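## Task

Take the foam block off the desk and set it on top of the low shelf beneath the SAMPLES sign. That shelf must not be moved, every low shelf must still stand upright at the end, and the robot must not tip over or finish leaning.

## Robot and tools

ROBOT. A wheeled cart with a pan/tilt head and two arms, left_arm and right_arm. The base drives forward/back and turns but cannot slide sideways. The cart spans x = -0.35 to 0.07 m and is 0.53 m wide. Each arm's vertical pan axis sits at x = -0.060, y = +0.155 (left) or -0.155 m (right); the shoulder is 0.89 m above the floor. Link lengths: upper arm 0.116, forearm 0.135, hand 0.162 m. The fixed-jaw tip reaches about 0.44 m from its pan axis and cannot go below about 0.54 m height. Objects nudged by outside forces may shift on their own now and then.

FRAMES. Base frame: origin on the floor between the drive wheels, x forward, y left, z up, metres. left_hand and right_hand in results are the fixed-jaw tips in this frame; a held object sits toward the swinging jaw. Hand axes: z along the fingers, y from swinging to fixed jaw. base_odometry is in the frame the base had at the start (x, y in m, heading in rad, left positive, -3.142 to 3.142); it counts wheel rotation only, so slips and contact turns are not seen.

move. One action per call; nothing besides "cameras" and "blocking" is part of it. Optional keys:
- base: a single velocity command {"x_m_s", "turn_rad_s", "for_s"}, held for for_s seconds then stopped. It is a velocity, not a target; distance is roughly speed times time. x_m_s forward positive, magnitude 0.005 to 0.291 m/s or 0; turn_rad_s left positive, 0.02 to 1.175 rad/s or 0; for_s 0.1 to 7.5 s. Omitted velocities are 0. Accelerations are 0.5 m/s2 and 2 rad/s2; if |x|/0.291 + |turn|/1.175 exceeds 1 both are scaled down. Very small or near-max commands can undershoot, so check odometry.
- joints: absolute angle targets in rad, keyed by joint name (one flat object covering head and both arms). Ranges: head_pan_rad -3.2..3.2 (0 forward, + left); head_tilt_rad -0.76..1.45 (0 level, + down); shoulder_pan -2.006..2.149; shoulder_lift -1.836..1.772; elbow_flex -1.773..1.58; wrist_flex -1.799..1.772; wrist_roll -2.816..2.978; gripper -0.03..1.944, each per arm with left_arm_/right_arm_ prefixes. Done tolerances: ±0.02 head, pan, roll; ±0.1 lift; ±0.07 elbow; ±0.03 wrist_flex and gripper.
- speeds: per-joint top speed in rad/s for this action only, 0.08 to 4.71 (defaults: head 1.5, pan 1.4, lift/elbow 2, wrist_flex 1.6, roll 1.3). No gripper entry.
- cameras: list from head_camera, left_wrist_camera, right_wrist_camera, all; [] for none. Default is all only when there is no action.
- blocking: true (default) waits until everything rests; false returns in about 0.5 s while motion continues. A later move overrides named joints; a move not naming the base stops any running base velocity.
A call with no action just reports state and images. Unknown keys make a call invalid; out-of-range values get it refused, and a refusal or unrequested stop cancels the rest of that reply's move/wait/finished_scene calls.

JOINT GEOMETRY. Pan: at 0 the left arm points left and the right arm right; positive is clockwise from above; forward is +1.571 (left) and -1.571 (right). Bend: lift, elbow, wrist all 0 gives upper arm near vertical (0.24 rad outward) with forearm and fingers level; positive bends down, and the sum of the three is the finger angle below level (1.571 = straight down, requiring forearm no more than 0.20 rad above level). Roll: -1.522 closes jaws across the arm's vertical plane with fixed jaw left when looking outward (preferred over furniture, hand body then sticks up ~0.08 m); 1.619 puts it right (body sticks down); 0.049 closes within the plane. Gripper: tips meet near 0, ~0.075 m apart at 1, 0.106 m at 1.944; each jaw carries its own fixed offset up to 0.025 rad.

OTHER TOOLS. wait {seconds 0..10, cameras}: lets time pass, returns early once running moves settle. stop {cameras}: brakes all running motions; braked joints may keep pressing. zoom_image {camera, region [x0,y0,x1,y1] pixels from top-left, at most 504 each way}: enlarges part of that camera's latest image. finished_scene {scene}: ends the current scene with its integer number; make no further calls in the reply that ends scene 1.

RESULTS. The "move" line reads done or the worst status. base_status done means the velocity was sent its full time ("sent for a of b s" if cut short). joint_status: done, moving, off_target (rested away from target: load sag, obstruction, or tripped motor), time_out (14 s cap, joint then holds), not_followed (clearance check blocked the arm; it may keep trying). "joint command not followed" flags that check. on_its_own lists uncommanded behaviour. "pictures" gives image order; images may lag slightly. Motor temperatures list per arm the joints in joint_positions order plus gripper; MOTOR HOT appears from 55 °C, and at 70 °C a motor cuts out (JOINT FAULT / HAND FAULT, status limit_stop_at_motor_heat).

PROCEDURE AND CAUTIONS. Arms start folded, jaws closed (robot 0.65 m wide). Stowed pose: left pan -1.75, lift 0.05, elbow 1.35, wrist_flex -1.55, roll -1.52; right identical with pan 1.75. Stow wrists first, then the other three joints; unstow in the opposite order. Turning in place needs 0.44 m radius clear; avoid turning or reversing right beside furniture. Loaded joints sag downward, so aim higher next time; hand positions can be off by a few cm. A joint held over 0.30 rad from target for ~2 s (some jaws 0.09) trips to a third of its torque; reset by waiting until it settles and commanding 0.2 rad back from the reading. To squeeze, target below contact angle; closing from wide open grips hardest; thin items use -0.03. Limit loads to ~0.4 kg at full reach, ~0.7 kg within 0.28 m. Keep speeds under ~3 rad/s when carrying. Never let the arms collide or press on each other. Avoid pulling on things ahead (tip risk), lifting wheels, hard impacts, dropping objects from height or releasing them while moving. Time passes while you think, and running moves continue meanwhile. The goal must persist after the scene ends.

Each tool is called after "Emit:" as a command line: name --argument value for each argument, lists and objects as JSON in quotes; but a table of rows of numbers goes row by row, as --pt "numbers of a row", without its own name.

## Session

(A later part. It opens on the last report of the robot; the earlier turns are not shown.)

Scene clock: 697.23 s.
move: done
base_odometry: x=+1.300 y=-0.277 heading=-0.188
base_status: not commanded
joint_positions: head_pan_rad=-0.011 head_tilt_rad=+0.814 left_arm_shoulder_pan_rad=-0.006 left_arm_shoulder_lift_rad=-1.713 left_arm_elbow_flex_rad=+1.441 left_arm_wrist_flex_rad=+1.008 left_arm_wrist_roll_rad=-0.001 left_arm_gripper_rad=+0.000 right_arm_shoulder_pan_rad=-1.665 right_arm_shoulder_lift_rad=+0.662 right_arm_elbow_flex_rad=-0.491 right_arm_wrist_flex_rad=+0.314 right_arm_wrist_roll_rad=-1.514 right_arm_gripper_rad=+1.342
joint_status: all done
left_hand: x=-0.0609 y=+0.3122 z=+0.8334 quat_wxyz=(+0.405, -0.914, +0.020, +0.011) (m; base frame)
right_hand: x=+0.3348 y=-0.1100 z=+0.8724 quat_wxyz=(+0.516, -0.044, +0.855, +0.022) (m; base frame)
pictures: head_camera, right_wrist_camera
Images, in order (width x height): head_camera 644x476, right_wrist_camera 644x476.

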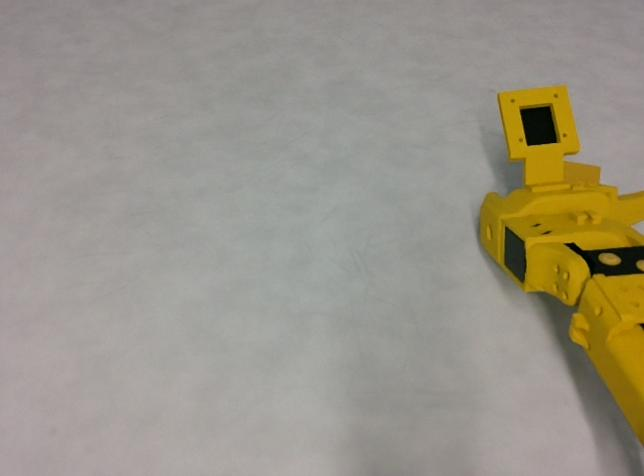

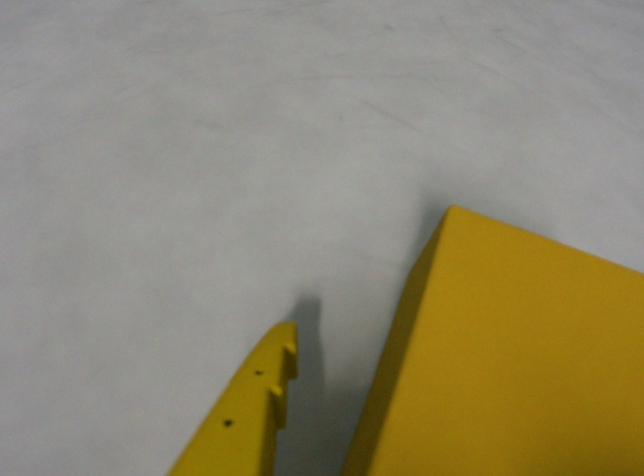

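Emit:
move --joints '{"right_arm_gripper_rad": 0.8}' --cameras '["right_wrist_camera"]'

Emit:
move --joints '{"right_arm_gripper_rad": 0.5}' --cameras '["right_wrist_camera"]'

Scene clock: 707.23 s.
move: done
base_odometry: x=+1.300 y=-0.277 heading=-0.188
base_status: not commanded
joint_positions: head_pan_rad=-0.011 head_tilt_rad=+0.814 left_arm_shoulder_pan_rad=-0.006 left_arm_shoulder_lift_rad=-1.713 left_arm_elbow_flex_rad=+1.441 left_arm_wrist_flex_rad=+1.008 left_arm_wrist_roll_rad=-0.001 left_arm_gripper_rad=+0.000 right_arm_shoulder_pan_rad=-1.665 right_arm_shoulder_lift_rad=+0.664 right_arm_elbow_flex_rad=-0.498 right_arm_wrist_flex_rad=+0.311 right_arm_wrist_roll_rad=-1.514 right_arm_gripper_rad=+0.822
joint_status: all done
left_hand: x=-0.0609 y=+0.3122 z=+0.8334 quat_wxyz=(+0.405, -0.914, +0.020, +0.011) (m; base frame)
right_hand: x=+0.3357 y=-0.1099 z=+0.8744 quat_wxyz=(+0.520, -0.044, +0.853, +0.022) (m; base frame)
pictures: right_wrist_camera
Images, in order (width x height): right_wrist_camera 644x476.

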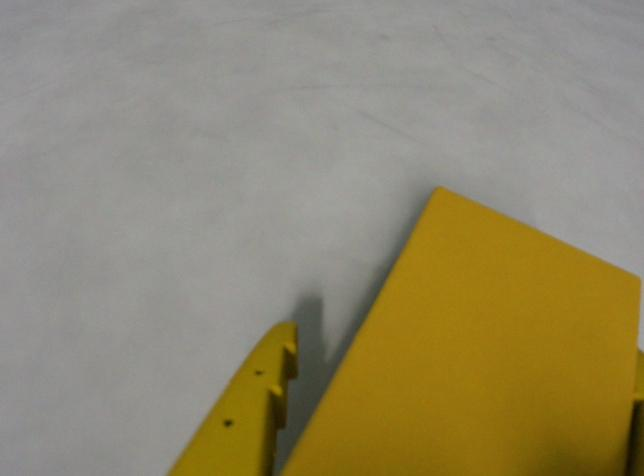

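Scene clock: 707.90 s.
move: off_target
base_odometry: x=+1.300 y=-0.277 heading=-0.188
base_status: not commanded
joint_positions: head_pan_rad=-0.011 head_tilt_rad=+0.814 left_arm_shoulder_pan_rad=-0.006 left_arm_shoulder_lift_rad=-1.713 left_arm_elbow_flex_rad=+1.441 left_arm_wrist_flex_rad=+1.008 left_arm_wrist_roll_rad=-0.001 left_arm_gripper_rad=+0.000 right_arm_shoulder_pan_rad=-1.665 right_arm_shoulder_lift_rad=+0.664 right_arm_elbow_flex_rad=-0.501 right_arm_wrist_flex_rad=+0.311 right_arm_wrist_roll_rad=-1.514 right_arm_gripper_rad=+0.701
joint_status: right_arm_gripper_rad off_target (ended at +0.701, target +0.500)
left_hand: x=-0.0609 y=+0.3122 z=+0.8334 quat_wxyz=(+0.405, -0.914, +0.020, +0.011) (m; base frame)
right_hand: x=+0.3360 y=-0.1099 z=+0.8753 quat_wxyz=(+0.521, -0.044, +0.852, +0.022) (m; base frame)
pictures: right_wrist_camera
Images, in order (width x height): right_wrist_camera 644x476.

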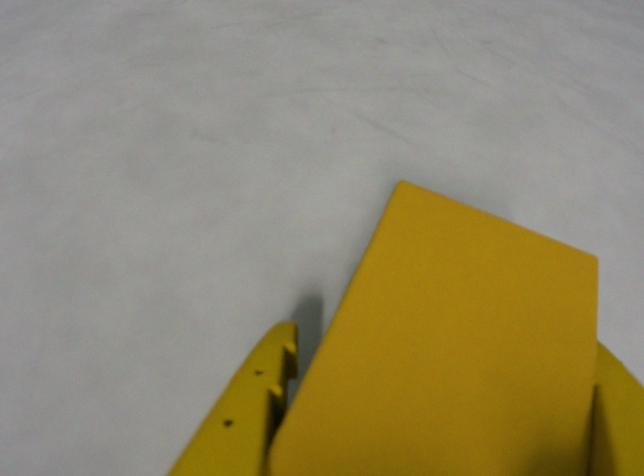

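Emit:
move --joints '{"right_arm_gripper_rad": 0.3}' --cameras '["right_wrist_camera"]'

Scene clock: 714.23 s.
move: off_target
base_odometry: x=+1.300 y=-0.277 heading=-0.188
base_status: not commanded
joint_positions: head_pan_rad=-0.011 head_tilt_rad=+0.814 left_arm_shoulder_pan_rad=-0.006 left_arm_shoulder_lift_rad=-1.713 left_arm_elbow_flex_rad=+1.441 left_arm_wrist_flex_rad=+1.008 left_arm_wrist_roll_rad=-0.001 left_arm_gripper_rad=+0.000 right_arm_shoulder_pan_rad=-1.665 right_arm_shoulder_lift_rad=+0.664 right_arm_elbow_flex_rad=-0.501 right_arm_wrist_flex_rad=+0.311 right_arm_wrist_roll_rad=-1.514 right_arm_gripper_rad=+0.681
joint_status: right_arm_gripper_rad off_target (ended at +0.681, target +0.300)
left_hand: x=-0.0609 y=+0.3122 z=+0.8334 quat_wxyz=(+0.405, -0.914, +0.020, +0.011) (m; base frame)
right_hand: x=+0.3360 y=-0.1099 z=+0.8753 quat_wxyz=(+0.521, -0.044, +0.852, +0.022) (m; base frame)
pictures: right_wrist_camera
Images, in order (width x height): right_wrist_camera 644x476.

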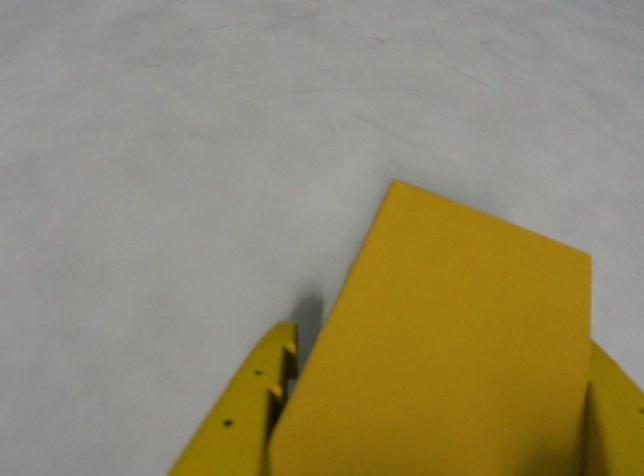

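Emit:
move --joints '{"right_arm_gripper_rad": 0.58}'

Emit:
move --joints '{"right_arm_shoulder_lift_rad": 0.5, "right_arm_elbow_flex_rad": -0.5}' --speeds '{"right_arm_shoulder_lift_rad": 0.2}' --cameras '["head_camera", "right_wrist_camera"]'

Scene clock: 719.73 s.
move: off_target
base_odometry: x=+1.300 y=-0.277 heading=-0.188
base_status: not commanded
joint_positions: head_pan_rad=-0.011 head_tilt_rad=+0.814 left_arm_shoulder_pan_rad=-0.006 left_arm_shoulder_lift_rad=-1.713 left_arm_elbow_flex_rad=+1.441 left_arm_wrist_flex_rad=+1.008 left_arm_wrist_roll_rad=-0.001 left_arm_gripper_rad=+0.000 right_arm_shoulder_pan_rad=-1.665 right_arm_shoulder_lift_rad=+0.664 right_arm_elbow_flex_rad=-0.503 right_arm_wrist_flex_rad=+0.311 right_arm_wrist_roll_rad=-1.514 right_arm_gripper_rad=+0.706
joint_status: right_arm_gripper_rad off_target (ended at +0.705, target +0.580)
left_hand: x=-0.0609 y=+0.3122 z=+0.8334 quat_wxyz=(+0.405, -0.914, +0.020, +0.011) (m; base frame)
right_hand: x=+0.3361 y=-0.1099 z=+0.8757 quat_wxyz=(+0.522, -0.044, +0.852, +0.022) (m; base frame)
pictures: none

Scene clock: 721.03 s.
move: done
base_odometry: x=+1.300 y=-0.277 heading=-0.188
base_status: not commanded
joint_positions: head_pan_rad=-0.011 head_tilt_rad=+0.814 left_arm_shoulder_pan_rad=-0.006 left_arm_shoulder_lift_rad=-1.713 left_arm_elbow_flex_rad=+1.441 left_arm_wrist_flex_rad=+1.008 left_arm_wrist_roll_rad=-0.001 left_arm_gripper_rad=+0.000 right_arm_shoulder_pan_rad=-1.665 right_arm_shoulder_lift_rad=+0.578 right_arm_elbow_flex_rad=-0.497 right_arm_wrist_flex_rad=+0.317 right_arm_wrist_roll_rad=-1.514 right_arm_gripper_rad=+0.706
joint_status: all done
left_hand: x=-0.0609 y=+0.3122 z=+0.8334 quat_wxyz=(+0.405, -0.914, +0.020, +0.011) (m; base frame)
right_hand: x=+0.3356 y=-0.1099 z=+0.9047 quat_wxyz=(+0.553, -0.043, +0.832, +0.024) (m; base frame)
pictures: head_camera, right_wrist_camera
Images, in order (width x height): head_camera 644x476, right_wrist_camera 644x476.

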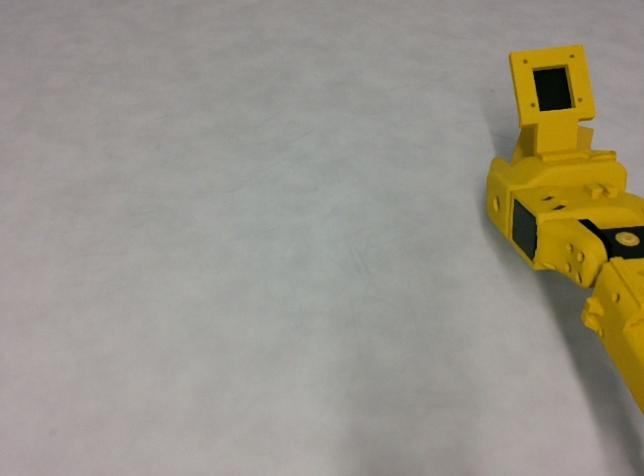

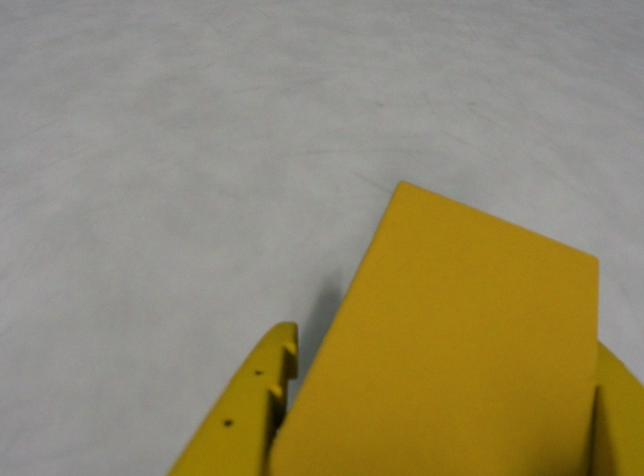

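Emit:
move --joints '{"right_arm_shoulder_lift_rad": -0.3, "right_arm_elbow_flex_rad": 0.3, "right_arm_wrist_flex_rad": 0.3}' --speeds '{"right_arm_shoulder_lift_rad": 0.6, "right_arm_elbow_flex_rad": 0.5, "right_arm_wrist_flex_rad": 0.5}' --cameras '["head_camera", "right_wrist_camera"]'

Emit:
move --base '{"x_m_s": -0.2, "for_s": 5.0}' --joints '{"head_pan_rad": 2.3, "head_tilt_rad": 0.4}' --cameras '["head_camera", "right_wrist_camera"]'

Scene clock: 734.43 s.
move: done
base_odometry: x=+1.300 y=-0.277 heading=-0.188
base_status: not commanded
joint_positions: head_pan_rad=-0.011 head_tilt_rad=+0.814 left_arm_shoulder_pan_rad=-0.006 left_arm_shoulder_lift_rad=-1.713 left_arm_elbow_flex_rad=+1.441 left_arm_wrist_flex_rad=+1.008 left_arm_wrist_roll_rad=-0.001 left_arm_gripper_rad=+0.000 right_arm_shoulder_pan_rad=-1.665 right_arm_shoulder_lift_rad=-0.249 right_arm_elbow_flex_rad=+0.304 right_arm_wrist_flex_rad=+0.317 right_arm_wrist_roll_rad=-1.514 right_arm_gripper_rad=+0.706
joint_status: all done
left_hand: x=-0.0609 y=+0.3122 z=+0.8334 quat_wxyz=(+0.405, -0.914, +0.020, +0.011) (m; base frame)
right_hand: x=+0.2521 y=-0.1178 z=+0.9491 quat_wxyz=(+0.563, -0.042, +0.825, +0.024) (m; base frame)
pictures: head_camera, right_wrist_camera
Images, in order (width x height): head_camera 644x476, right_wrist_camera 644x476.

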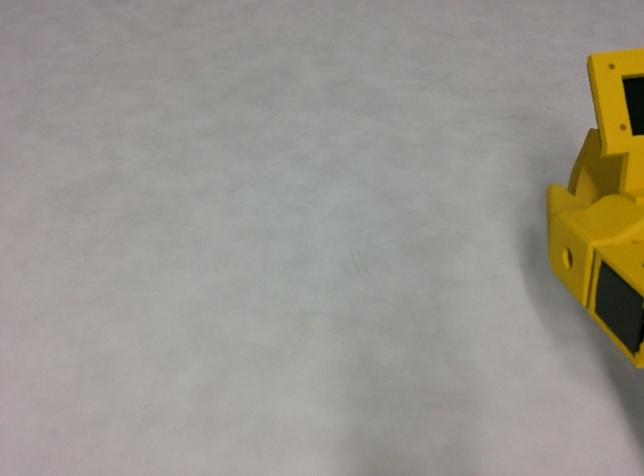

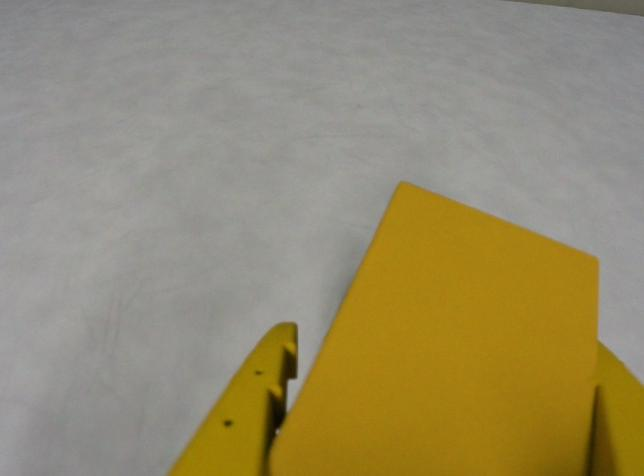

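Scene clock: 740.53 s.
move: done
base_odometry: x=+0.318 y=-0.086 heading=-0.192
base_status: done (sent for 5 of 5 s)
joint_positions: head_pan_rad=+2.289 head_tilt_rad=+0.413 left_arm_shoulder_pan_rad=+0.000 left_arm_shoulder_lift_rad=-1.713 left_arm_elbow_flex_rad=+1.441 left_arm_wrist_flex_rad=+1.008 left_arm_wrist_roll_rad=-0.001 left_arm_gripper_rad=+0.000 right_arm_shoulder_pan_rad=-1.665 right_arm_shoulder_lift_rad=-0.251 right_arm_elbow_flex_rad=+0.304 right_arm_wrist_flex_rad=+0.317 right_arm_wrist_roll_rad=-1.514 right_arm_gripper_rad=+0.706
joint_status: all done
left_hand: x=-0.0600 y=+0.3122 z=+0.8334 quat_wxyz=(+0.405, -0.914, +0.023, +0.010) (m; base frame)
right_hand: x=+0.2520 y=-0.1178 z=+0.9495 quat_wxyz=(+0.564, -0.042, +0.824, +0.024) (m; base frame)
pictures: head_camera, right_wrist_camera
Images, in order (width x height): head_camera 644x476, right_wrist_camera 644x476.

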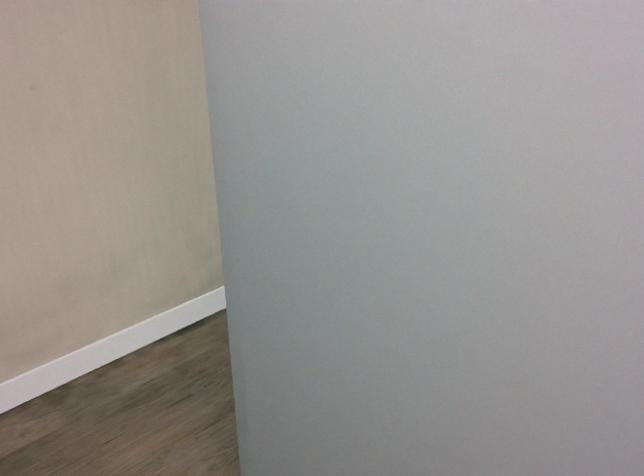

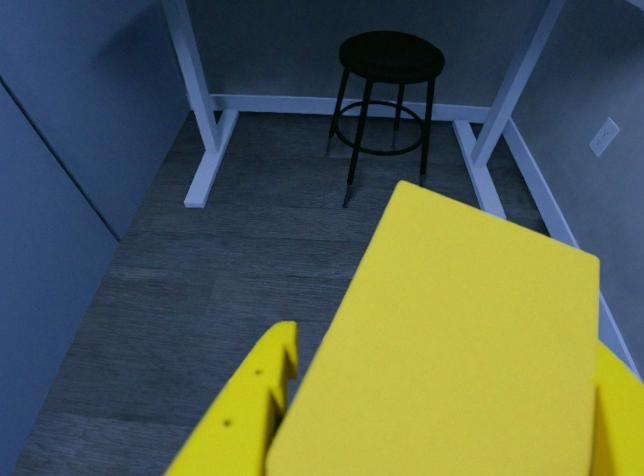

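Emit:
move --base '{"x_m_s": -0.25, "for_s": 5.2}' --joints '{"head_pan_rad": 1.8, "head_tilt_rad": 0.4}' --cameras '["head_camera", "right_wrist_camera"]'

Emit:
move --joints '{"head_pan_rad": 1.2, "head_tilt_rad": 0.4}' --cameras '["head_camera"]'

Emit:
move --joints '{"head_pan_rad": 2.5, "head_tilt_rad": 0.4}' --cameras '["head_camera"]'

Scene clock: 779.23 s.
move: done
base_odometry: x=-0.958 y=+0.162 heading=-0.191
base_status: done (sent for 5.2 of 5.2 s)
joint_positions: head_pan_rad=+1.808 head_tilt_rad=+0.412 left_arm_shoulder_pan_rad=-0.003 left_arm_shoulder_lift_rad=-1.713 left_arm_elbow_flex_rad=+1.441 left_arm_wrist_flex_rad=+1.008 left_arm_wrist_roll_rad=-0.001 left_arm_gripper_rad=+0.000 right_arm_shoulder_pan_rad=-1.666 right_arm_shoulder_lift_rad=-0.251 right_arm_elbow_flex_rad=+0.304 right_arm_wrist_flex_rad=+0.317 right_arm_wrist_roll_rad=-1.514 right_arm_gripper_rad=+0.706
joint_status: all done
left_hand: x=-0.0604 y=+0.3122 z=+0.8334 quat_wxyz=(+0.405, -0.914, +0.021, +0.011) (m; base frame)
right_hand: x=+0.2519 y=-0.1173 z=+0.9495 quat_wxyz=(+0.564, -0.043, +0.824, +0.025) (m; base frame)
pictures: head_camera, right_wrist_camera
Images, in order (width x height): head_camera 644x476, right_wrist_camera 644x476.

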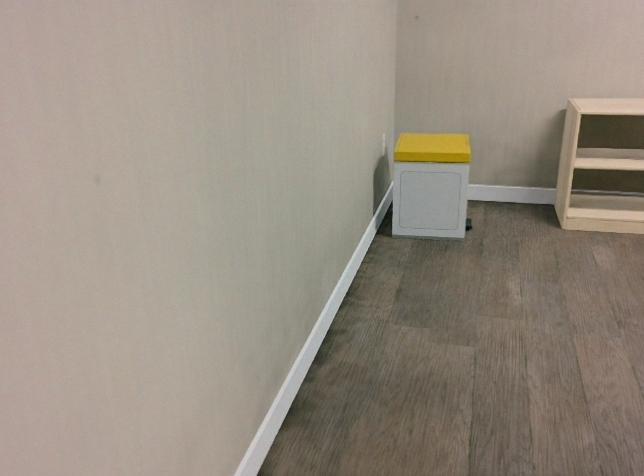

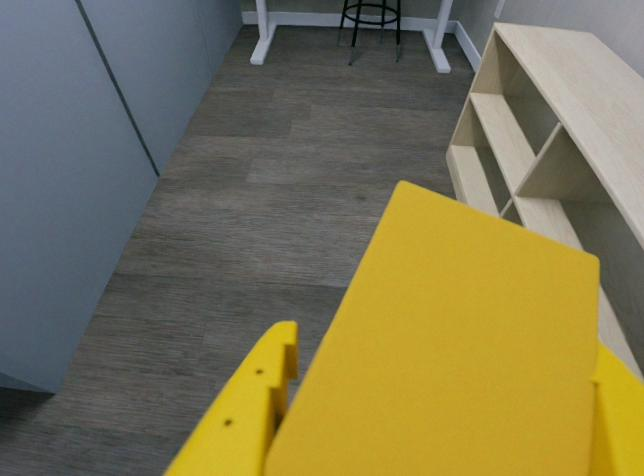

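Scene clock: 780.43 s.
move: done
base_odometry: x=-0.958 y=+0.162 heading=-0.191
base_status: not commanded
joint_positions: head_pan_rad=+1.209 head_tilt_rad=+0.412 left_arm_shoulder_pan_rad=-0.003 left_arm_shoulder_lift_rad=-1.713 left_arm_elbow_flex_rad=+1.441 left_arm_wrist_flex_rad=+1.008 left_arm_wrist_roll_rad=-0.001 left_arm_gripper_rad=+0.000 right_arm_shoulder_pan_rad=-1.666 right_arm_shoulder_lift_rad=-0.251 right_arm_elbow_flex_rad=+0.304 right_arm_wrist_flex_rad=+0.317 right_arm_wrist_roll_rad=-1.514 right_arm_gripper_rad=+0.706
joint_status: all done
left_hand: x=-0.0604 y=+0.3122 z=+0.8334 quat_wxyz=(+0.405, -0.914, +0.021, +0.011) (m; base frame)
right_hand: x=+0.2519 y=-0.1173 z=+0.9495 quat_wxyz=(+0.564, -0.043, +0.824, +0.025) (m; base frame)
pictures: head_camera
Images, in order (width x height): head_camera 644x476.

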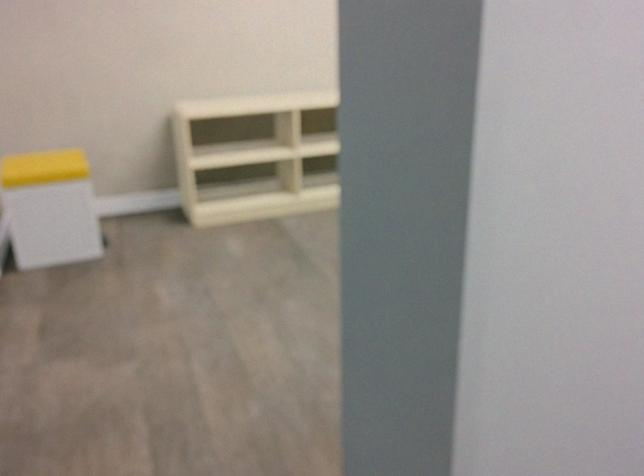

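Scene clock: 782.10 s.
move: done
base_odometry: x=-0.958 y=+0.162 heading=-0.191
base_status: not commanded
joint_positions: head_pan_rad=+2.490 head_tilt_rad=+0.412 left_arm_shoulder_pan_rad=-0.003 left_arm_shoulder_lift_rad=-1.713 left_arm_elbow_flex_rad=+1.441 left_arm_wrist_flex_rad=+1.008 left_arm_wrist_roll_rad=-0.001 left_arm_gripper_rad=+0.000 right_arm_shoulder_pan_rad=-1.666 right_arm_shoulder_lift_rad=-0.251 right_arm_elbow_flex_rad=+0.304 right_arm_wrist_flex_rad=+0.317 right_arm_wrist_roll_rad=-1.514 right_arm_gripper_rad=+0.706
joint_status: all done
left_hand: x=-0.0604 y=+0.3122 z=+0.8334 quat_wxyz=(+0.405, -0.914, +0.021, +0.011) (m; base frame)
right_hand: x=+0.2519 y=-0.1173 z=+0.9495 quat_wxyz=(+0.564, -0.043, +0.824, +0.025) (m; base frame)
pictures: head_camera
Images, in order (width x height): head_camera 644x476.

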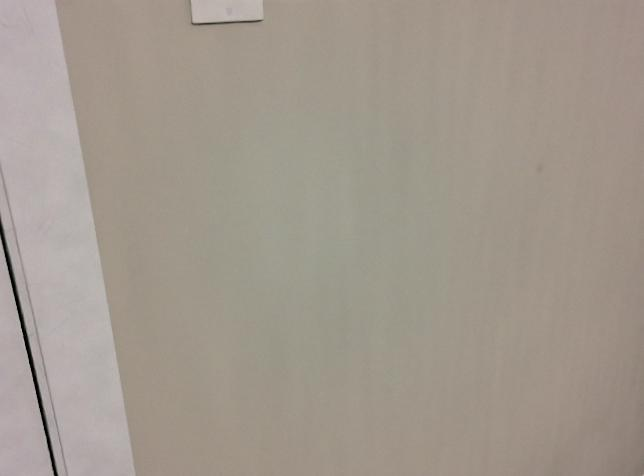

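Emit:
move --base '{"turn_rad_s": 0.6, "for_s": 2.7}' --joints '{"head_pan_rad": 0.0, "head_tilt_rad": 0.3}' --cameras '["head_camera"]'

Emit:
move --base '{"x_m_s": 0.25, "for_s": 4.8}' --joints '{"head_pan_rad": -0.3, "head_tilt_rad": 0.2}' --cameras '["head_camera"]'

Emit:
move --joints '{"head_pan_rad": -0.5, "head_tilt_rad": -0.1}' --cameras '["head_camera"]'

Scene clock: 803.80 s.
move: done
base_odometry: x=-0.959 y=+0.162 heading=+1.429
base_status: done (sent for 2.7 of 2.7 s)
joint_positions: head_pan_rad=+0.009 head_tilt_rad=+0.312 left_arm_shoulder_pan_rad=-0.006 left_arm_shoulder_lift_rad=-1.713 left_arm_elbow_flex_rad=+1.441 left_arm_wrist_flex_rad=+1.008 left_arm_wrist_roll_rad=-0.001 left_arm_gripper_rad=+0.000 right_arm_shoulder_pan_rad=-1.669 right_arm_shoulder_lift_rad=-0.251 right_arm_elbow_flex_rad=+0.304 right_arm_wrist_flex_rad=+0.317 right_arm_wrist_roll_rad=-1.514 right_arm_gripper_rad=+0.706
joint_status: all done
left_hand: x=-0.0609 y=+0.3122 z=+0.8334 quat_wxyz=(+0.405, -0.914, +0.020, +0.011) (m; base frame)
right_hand: x=+0.2518 y=-0.1164 z=+0.9495 quat_wxyz=(+0.564, -0.044, +0.824, +0.026) (m; base frame)
pictures: head_camera
Images, in order (width x height): head_camera 644x476.

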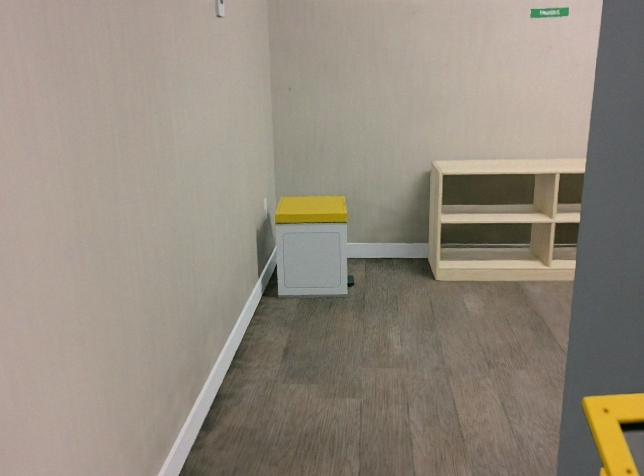

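Scene clock: 809.77 s.
move: done
base_odometry: x=-0.789 y=+1.351 heading=+1.428
base_status: done (sent for 4.8 of 4.8 s)
joint_positions: head_pan_rad=-0.291 head_tilt_rad=+0.212 left_arm_shoulder_pan_rad=-0.004 left_arm_shoulder_lift_rad=-1.713 left_arm_elbow_flex_rad=+1.441 left_arm_wrist_flex_rad=+1.008 left_arm_wrist_roll_rad=-0.001 left_arm_gripper_rad=+0.000 right_arm_shoulder_pan_rad=-1.671 right_arm_shoulder_lift_rad=-0.252 right_arm_elbow_flex_rad=+0.304 right_arm_wrist_flex_rad=+0.317 right_arm_wrist_roll_rad=-1.514 right_arm_gripper_rad=+0.706
joint_status: all done
left_hand: x=-0.0607 y=+0.3122 z=+0.8334 quat_wxyz=(+0.405, -0.914, +0.021, +0.011) (m; base frame)
right_hand: x=+0.2517 y=-0.1159 z=+0.9500 quat_wxyz=(+0.565, -0.045, +0.824, +0.026) (m; base frame)
pictures: head_camera
Images, in order (width x height): head_camera 644x476.

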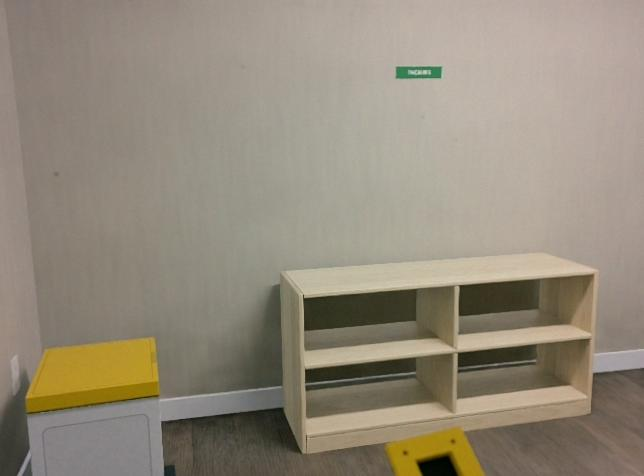

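Scene clock: 810.73 s.
move: done
base_odometry: x=-0.789 y=+1.351 heading=+1.428
base_status: not commanded
joint_positions: head_pan_rad=-0.491 head_tilt_rad=-0.090 left_arm_shoulder_pan_rad=-0.004 left_arm_shoulder_lift_rad=-1.713 left_arm_elbow_flex_rad=+1.441 left_arm_wrist_flex_rad=+1.008 left_arm_wrist_roll_rad=-0.001 left_arm_gripper_rad=+0.000 right_arm_shoulder_pan_rad=-1.671 right_arm_shoulder_lift_rad=-0.252 right_arm_elbow_flex_rad=+0.304 right_arm_wrist_flex_rad=+0.317 right_arm_wrist_roll_rad=-1.514 right_arm_gripper_rad=+0.706
joint_status: all done
left_hand: x=-0.0607 y=+0.3122 z=+0.8334 quat_wxyz=(+0.405, -0.914, +0.021, +0.011) (m; base frame)
right_hand: x=+0.2517 y=-0.1159 z=+0.9500 quat_wxyz=(+0.565, -0.045, +0.824, +0.026) (m; base frame)
pictures: head_camera
Images, in order (width x height): head_camera 644x476.

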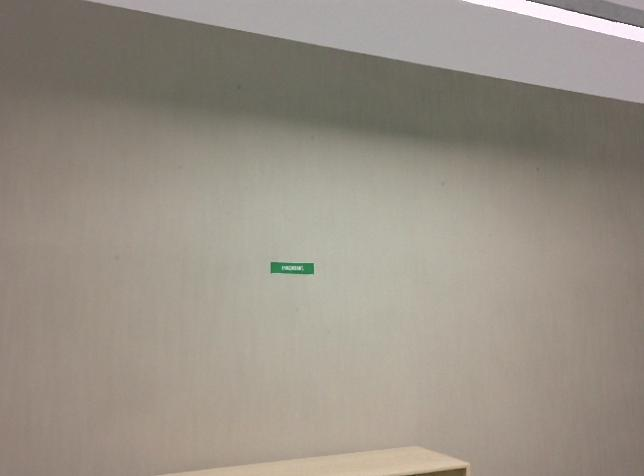

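Emit:
zoom_image --camera "head_camera" --region '[240, 240, 350, 300]'

Emit:
move --joints '{"head_pan_rad": -1.3, "head_tilt_rad": 0.1}' --cameras '["head_camera"]'

Emit:
move --joints '{"head_pan_rad": -2.0, "head_tilt_rad": 0.1}' --cameras '["head_camera"]'

Scaled by 4.582.

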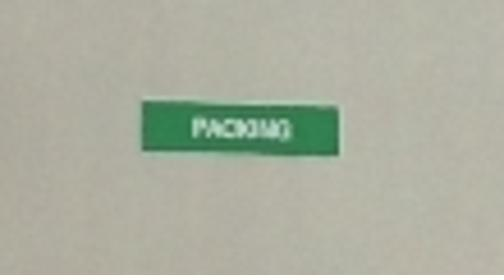

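Scene clock: 817.80 s.
move: done
base_odometry: x=-0.789 y=+1.351 heading=+1.428
base_status: not commanded
joint_positions: head_pan_rad=-1.290 head_tilt_rad=+0.091 left_arm_shoulder_pan_rad=-0.004 left_arm_shoulder_lift_rad=-1.713 left_arm_elbow_flex_rad=+1.441 left_arm_wrist_flex_rad=+1.008 left_arm_wrist_roll_rad=-0.001 left_arm_gripper_rad=+0.000 right_arm_shoulder_pan_rad=-1.671 right_arm_shoulder_lift_rad=-0.252 right_arm_elbow_flex_rad=+0.304 right_arm_wrist_flex_rad=+0.317 right_arm_wrist_roll_rad=-1.514 right_arm_gripper_rad=+0.706
joint_status: all done
left_hand: x=-0.0607 y=+0.3122 z=+0.8334 quat_wxyz=(+0.405, -0.914, +0.021, +0.011) (m; base frame)
right_hand: x=+0.2517 y=-0.1159 z=+0.9500 quat_wxyz=(+0.565, -0.045, +0.824, +0.026) (m; base frame)
pictures: head_camera
Images, in order (width x height): head_camera 644x476.

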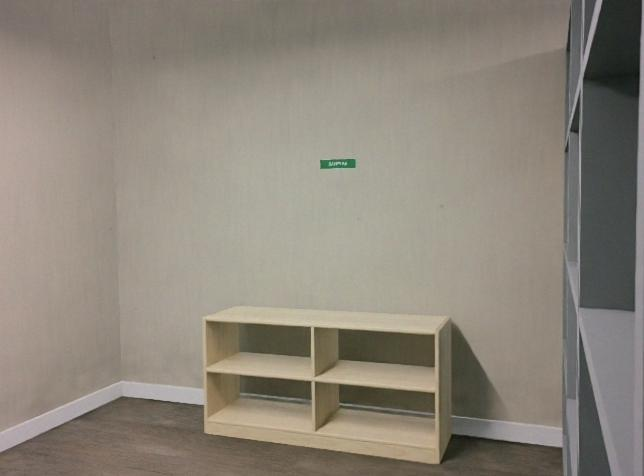

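Scene clock: 819.07 s.
move: done
base_odometry: x=-0.789 y=+1.351 heading=+1.428
base_status: not commanded
joint_positions: head_pan_rad=-1.991 head_tilt_rad=+0.091 left_arm_shoulder_pan_rad=-0.004 left_arm_shoulder_lift_rad=-1.713 left_arm_elbow_flex_rad=+1.441 left_arm_wrist_flex_rad=+1.008 left_arm_wrist_roll_rad=-0.001 left_arm_gripper_rad=+0.000 right_arm_shoulder_pan_rad=-1.671 right_arm_shoulder_lift_rad=-0.252 right_arm_elbow_flex_rad=+0.304 right_arm_wrist_flex_rad=+0.317 right_arm_wrist_roll_rad=-1.514 right_arm_gripper_rad=+0.706
joint_status: all done
left_hand: x=-0.0607 y=+0.3122 z=+0.8334 quat_wxyz=(+0.405, -0.914, +0.021, +0.011) (m; base frame)
right_hand: x=+0.2517 y=-0.1159 z=+0.9500 quat_wxyz=(+0.565, -0.045, +0.824, +0.026) (m; base frame)
pictures: head_camera
Images, in order (width x height): head_camera 644x476.

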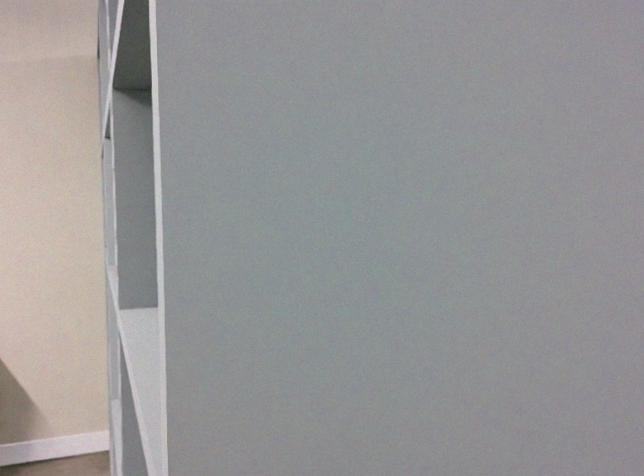

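Emit:
move --base '{"x_m_s": 0.25, "for_s": 2.4}'

Emit:
move --base '{"turn_rad_s": -0.6, "for_s": 2.25}' --joints '{"head_pan_rad": 0.0, "head_tilt_rad": 0.1}' --cameras '["head_camera"]'

Emit:
zoom_image --camera "head_camera" --region '[220, 100, 420, 240]'

Scene clock: 856.20 s.
move: done
base_odometry: x=-0.704 y=+1.945 heading=+1.429
base_status: done (sent for 2.4 of 2.4 s)
joint_positions: head_pan_rad=-1.991 head_tilt_rad=+0.091 left_arm_shoulder_pan_rad=-0.004 left_arm_shoulder_lift_rad=-1.713 left_arm_elbow_flex_rad=+1.441 left_arm_wrist_flex_rad=+1.008 left_arm_wrist_roll_rad=-0.001 left_arm_gripper_rad=+0.000 right_arm_shoulder_pan_rad=-1.673 right_arm_shoulder_lift_rad=-0.252 right_arm_elbow_flex_rad=+0.304 right_arm_wrist_flex_rad=+0.317 right_arm_wrist_roll_rad=-1.514 right_arm_gripper_rad=+0.706
joint_status: not commanded
left_hand: x=-0.0607 y=+0.3122 z=+0.8334 quat_wxyz=(+0.405, -0.914, +0.021, +0.011) (m; base frame)
right_hand: x=+0.2516 y=-0.1154 z=+0.9500 quat_wxyz=(+0.565, -0.045, +0.824, +0.026) (m; base frame)
pictures: none

Scene clock: 859.13 s.
move: done
base_odometry: x=-0.704 y=+1.944 heading=+0.071
base_status: done (sent for 2.27 of 2.27 s)
joint_positions: head_pan_rad=-0.011 head_tilt_rad=+0.091 left_arm_shoulder_pan_rad=+0.002 left_arm_shoulder_lift_rad=-1.713 left_arm_elbow_flex_rad=+1.441 left_arm_wrist_flex_rad=+1.008 left_arm_wrist_roll_rad=-0.001 left_arm_gripper_rad=+0.000 right_arm_shoulder_pan_rad=-1.666 right_arm_shoulder_lift_rad=-0.252 right_arm_elbow_flex_rad=+0.304 right_arm_wrist_flex_rad=+0.317 right_arm_wrist_roll_rad=-1.514 right_arm_gripper_rad=+0.706
joint_status: all done
left_hand: x=-0.0597 y=+0.3122 z=+0.8334 quat_wxyz=(+0.405, -0.914, +0.023, +0.010) (m; base frame)
right_hand: x=+0.2518 y=-0.1173 z=+0.9500 quat_wxyz=(+0.565, -0.043, +0.824, +0.025) (m; base frame)
pictures: head_camera
Images, in order (width x height): head_camera 644x476.

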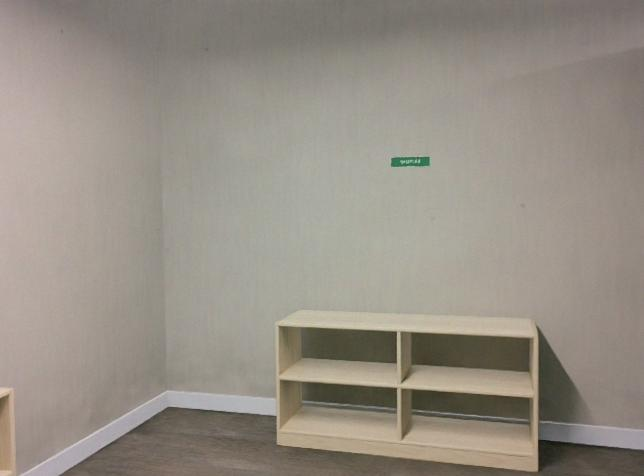

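Scaled by 2.520.

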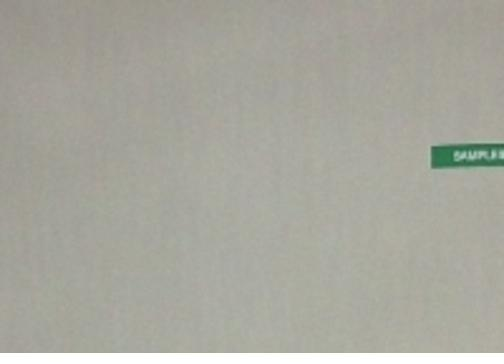

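Emit:
move --base '{"x_m_s": 0.27, "for_s": 7.4}' --joints '{"head_pan_rad": 0.0, "head_tilt_rad": 0.6}'

Emit:
move --base '{"turn_rad_s": -0.4, "for_s": 0.53}' --cameras '["head_camera", "right_wrist_camera"]'

Scene clock: 873.93 s.
move: done
base_odometry: x=+1.290 y=+2.082 heading=+0.068
base_status: done (sent for 7.4 of 7.4 s)
joint_positions: head_pan_rad=-0.011 head_tilt_rad=+0.593 left_arm_shoulder_pan_rad=-0.006 left_arm_shoulder_lift_rad=-1.713 left_arm_elbow_flex_rad=+1.441 left_arm_wrist_flex_rad=+1.008 left_arm_wrist_roll_rad=-0.001 left_arm_gripper_rad=+0.000 right_arm_shoulder_pan_rad=-1.666 right_arm_shoulder_lift_rad=-0.252 right_arm_elbow_flex_rad=+0.304 right_arm_wrist_flex_rad=+0.317 right_arm_wrist_roll_rad=-1.514 right_arm_gripper_rad=+0.706
joint_status: all done
left_hand: x=-0.0609 y=+0.3122 z=+0.8334 quat_wxyz=(+0.405, -0.914, +0.020, +0.011) (m; base frame)
right_hand: x=+0.2518 y=-0.1173 z=+0.9500 quat_wxyz=(+0.565, -0.043, +0.824, +0.025) (m; base frame)
pictures: none

Scene clock: 875.17 s.
move: done
base_odometry: x=+1.290 y=+2.082 heading=-0.145
base_status: done (sent for 0.53 of 0.53 s)
joint_positions: head_pan_rad=-0.011 head_tilt_rad=+0.593 left_arm_shoulder_pan_rad=-0.006 left_arm_shoulder_lift_rad=-1.713 left_arm_elbow_flex_rad=+1.441 left_arm_wrist_flex_rad=+1.008 left_arm_wrist_roll_rad=-0.001 left_arm_gripper_rad=+0.000 right_arm_shoulder_pan_rad=-1.668 right_arm_shoulder_lift_rad=-0.252 right_arm_elbow_flex_rad=+0.304 right_arm_wrist_flex_rad=+0.317 right_arm_wrist_roll_rad=-1.514 right_arm_gripper_rad=+0.706
joint_status: not commanded
left_hand: x=-0.0609 y=+0.3122 z=+0.8334 quat_wxyz=(+0.405, -0.914, +0.020, +0.011) (m; base frame)
right_hand: x=+0.2518 y=-0.1169 z=+0.9500 quat_wxyz=(+0.565, -0.043, +0.824, +0.025) (m; base frame)
pictures: head_camera, right_wrist_camera
Images, in order (width x height): head_camera 644x476, right_wrist_camera 644x476.

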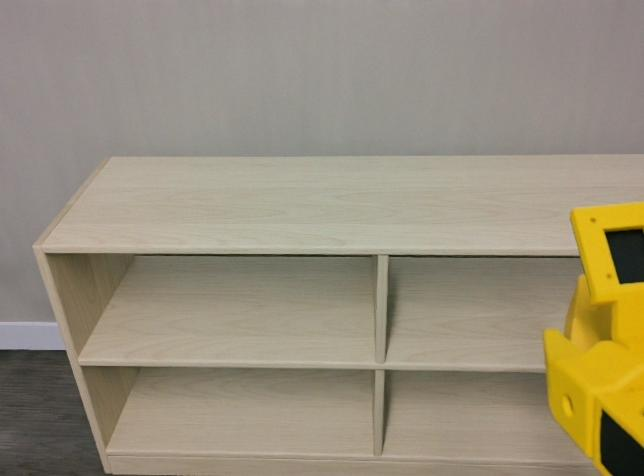

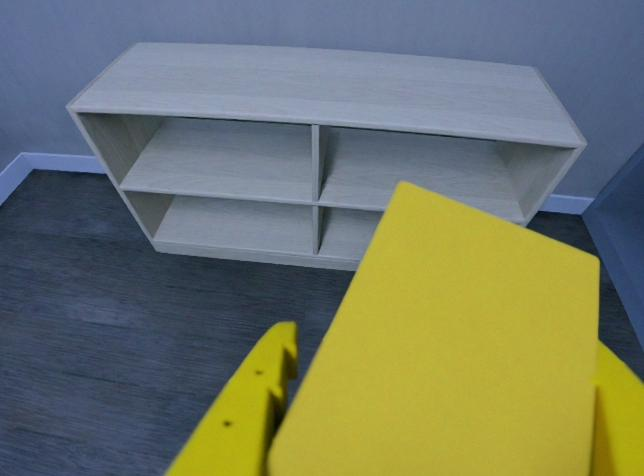

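Emit:
move --base '{"x_m_s": 0.2, "for_s": 3.0}' --joints '{"head_pan_rad": 0.0, "head_tilt_rad": 1.2}' --cameras '["head_camera", "right_wrist_camera"]'

Scene clock: 906.80 s.
move: done
base_odometry: x=+1.883 y=+1.996 heading=-0.144
base_status: done (sent for 3 of 3 s)
joint_positions: head_pan_rad=-0.011 head_tilt_rad=+1.194 left_arm_shoulder_pan_rad=-0.004 left_arm_shoulder_lift_rad=-1.713 left_arm_elbow_flex_rad=+1.441 left_arm_wrist_flex_rad=+1.008 left_arm_wrist_roll_rad=-0.001 left_arm_gripper_rad=+0.000 right_arm_shoulder_pan_rad=-1.669 right_arm_shoulder_lift_rad=-0.252 right_arm_elbow_flex_rad=+0.304 right_arm_wrist_flex_rad=+0.317 right_arm_wrist_roll_rad=-1.514 right_arm_gripper_rad=+0.706
joint_status: all done
left_hand: x=-0.0607 y=+0.3122 z=+0.8334 quat_wxyz=(+0.405, -0.914, +0.021, +0.011) (m; base frame)
right_hand: x=+0.2517 y=-0.1164 z=+0.9500 quat_wxyz=(+0.565, -0.044, +0.824, +0.026) (m; base frame)
pictures: head_camera, right_wrist_camera
Images, in order (width x height): head_camera 644x476, right_wrist_camera 644x476.

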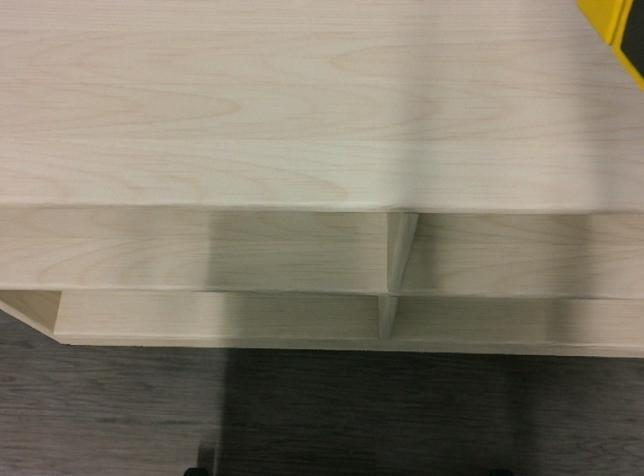

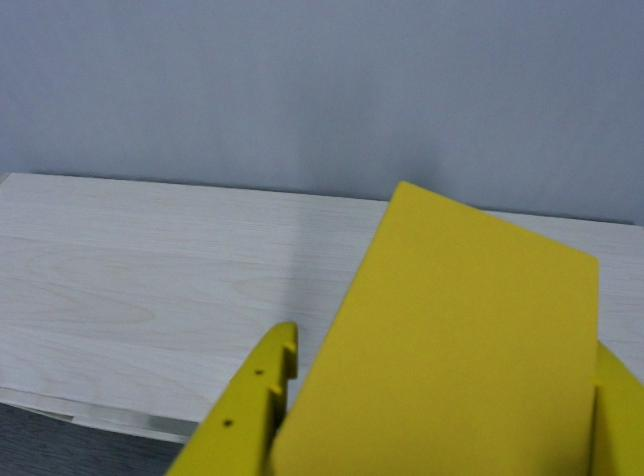

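Emit:
move --base '{"x_m_s": 0.1, "for_s": 1.6}' --cameras '["head_camera"]'

Emit:
move --joints '{"right_arm_shoulder_lift_rad": 1.054, "right_arm_elbow_flex_rad": 0.38, "right_arm_wrist_flex_rad": -0.784, "head_pan_rad": -0.3, "head_tilt_rad": 0.95}' --speeds '{"right_arm_shoulder_lift_rad": 0.6, "right_arm_elbow_flex_rad": 0.1, "right_arm_wrist_flex_rad": 0.5}' --cameras '["head_camera", "right_wrist_camera"]'

Scene clock: 923.93 s.
move: done
base_odometry: x=+2.042 y=+1.973 heading=-0.144
base_status: done (sent for 1.6 of 1.6 s)
joint_positions: head_pan_rad=-0.011 head_tilt_rad=+1.194 left_arm_shoulder_pan_rad=-0.004 left_arm_shoulder_lift_rad=-1.713 left_arm_elbow_flex_rad=+1.441 left_arm_wrist_flex_rad=+1.008 left_arm_wrist_roll_rad=-0.001 left_arm_gripper_rad=+0.000 right_arm_shoulder_pan_rad=-1.671 right_arm_shoulder_lift_rad=-0.252 right_arm_elbow_flex_rad=+0.304 right_arm_wrist_flex_rad=+0.317 right_arm_wrist_roll_rad=-1.514 right_arm_gripper_rad=+0.706
joint_status: not commanded
left_hand: x=-0.0607 y=+0.3122 z=+0.8334 quat_wxyz=(+0.405, -0.914, +0.021, +0.011) (m; base frame)
right_hand: x=+0.2517 y=-0.1159 z=+0.9500 quat_wxyz=(+0.565, -0.045, +0.824, +0.026) (m; base frame)
pictures: head_camera
Images, in order (width x height): head_camera 644x476.

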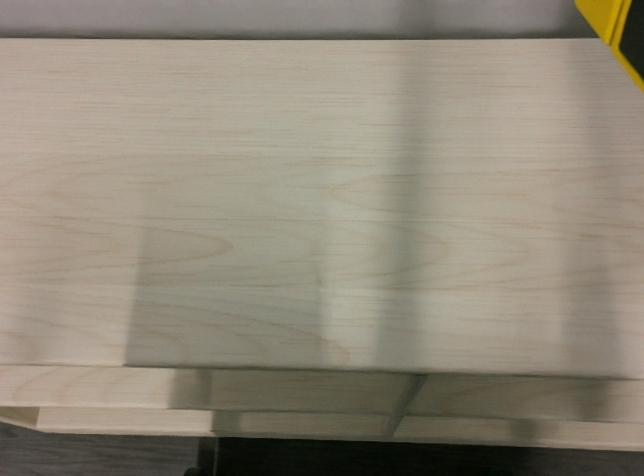

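Scene clock: 926.70 s.
move: done
base_odometry: x=+2.042 y=+1.973 heading=-0.144
base_status: not commanded
joint_positions: head_pan_rad=-0.291 head_tilt_rad=+0.963 left_arm_shoulder_pan_rad=-0.004 left_arm_shoulder_lift_rad=-1.713 left_arm_elbow_flex_rad=+1.441 left_arm_wrist_flex_rad=+1.008 left_arm_wrist_roll_rad=-0.001 left_arm_gripper_rad=+0.000 right_arm_shoulder_pan_rad=-1.671 right_arm_shoulder_lift_rad=+1.062 right_arm_elbow_flex_rad=+0.382 right_arm_wrist_flex_rad=-0.769 right_arm_wrist_roll_rad=-1.514 right_arm_gripper_rad=+0.706
joint_status: all done
left_hand: x=-0.0607 y=+0.3122 z=+0.8334 quat_wxyz=(+0.405, -0.914, +0.021, +0.011) (m; base frame)
right_hand: x=+0.2273 y=-0.1184 z=+0.6905 quat_wxyz=(+0.432, -0.049, +0.900, +0.020) (m; base frame)
pictures: head_camera, right_wrist_camera
Images, in order (width x height): head_camera 644x476, right_wrist_camera 644x476.

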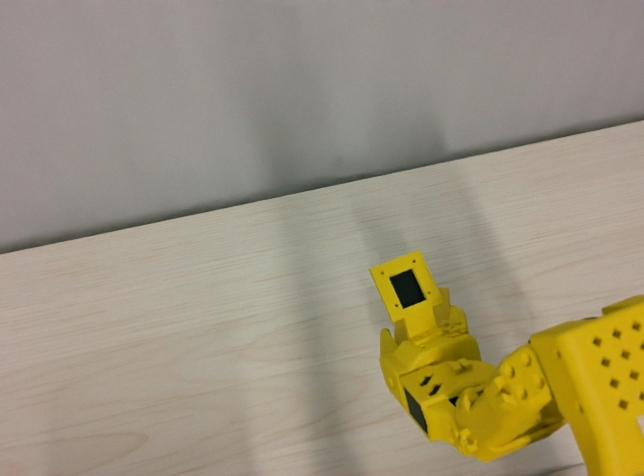

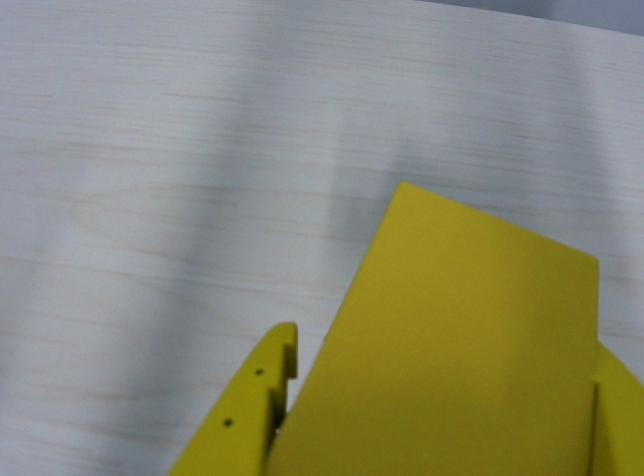

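Emit:
move --joints '{"right_arm_shoulder_lift_rad": 1.5, "right_arm_elbow_flex_rad": -0.03, "right_arm_wrist_flex_rad": -0.82}' --speeds '{"right_arm_shoulder_lift_rad": 0.3, "right_arm_elbow_flex_rad": 0.28, "right_arm_wrist_flex_rad": 0.08}' --cameras '["head_camera", "right_wrist_camera"]'

Scene clock: 938.20 s.
move: done
base_odometry: x=+2.042 y=+1.973 heading=-0.144
base_status: not commanded
joint_positions: head_pan_rad=-0.291 head_tilt_rad=+0.963 left_arm_shoulder_pan_rad=-0.004 left_arm_shoulder_lift_rad=-1.713 left_arm_elbow_flex_rad=+1.441 left_arm_wrist_flex_rad=+1.008 left_arm_wrist_roll_rad=-0.001 left_arm_gripper_rad=+0.000 right_arm_shoulder_pan_rad=-1.671 right_arm_shoulder_lift_rad=+1.507 right_arm_elbow_flex_rad=-0.007 right_arm_wrist_flex_rad=-0.804 right_arm_wrist_roll_rad=-1.514 right_arm_gripper_rad=+0.706
joint_status: all done
left_hand: x=-0.0607 y=+0.3122 z=+0.8334 quat_wxyz=(+0.405, -0.914, +0.021, +0.011) (m; base frame)
right_hand: x=+0.2201 y=-0.1191 z=+0.6358 quat_wxyz=(+0.423, -0.049, +0.905, +0.019) (m; base frame)
pictures: head_camera, right_wrist_camera
Images, in order (width x height): head_camera 644x476, right_wrist_camera 644x476.

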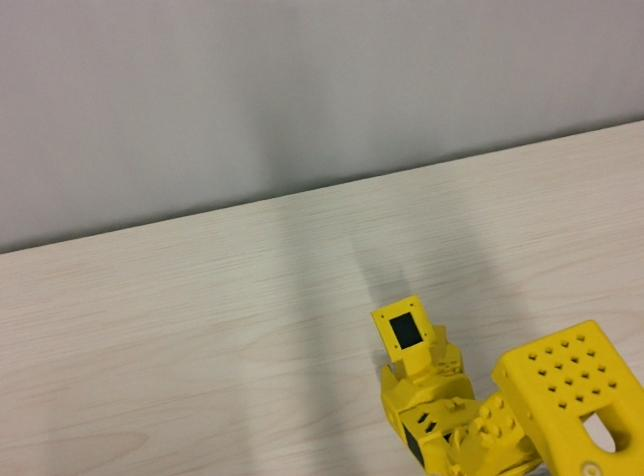

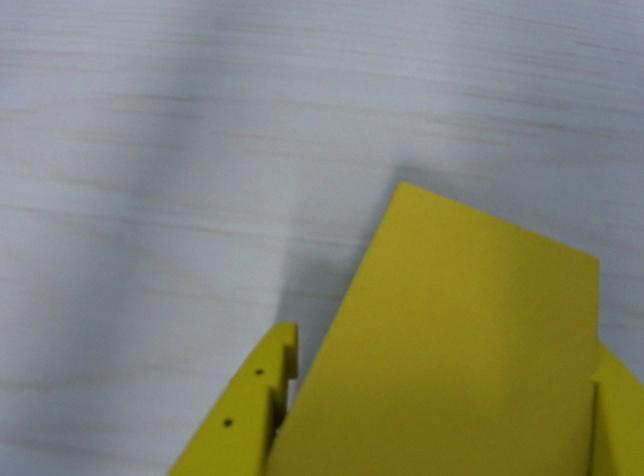

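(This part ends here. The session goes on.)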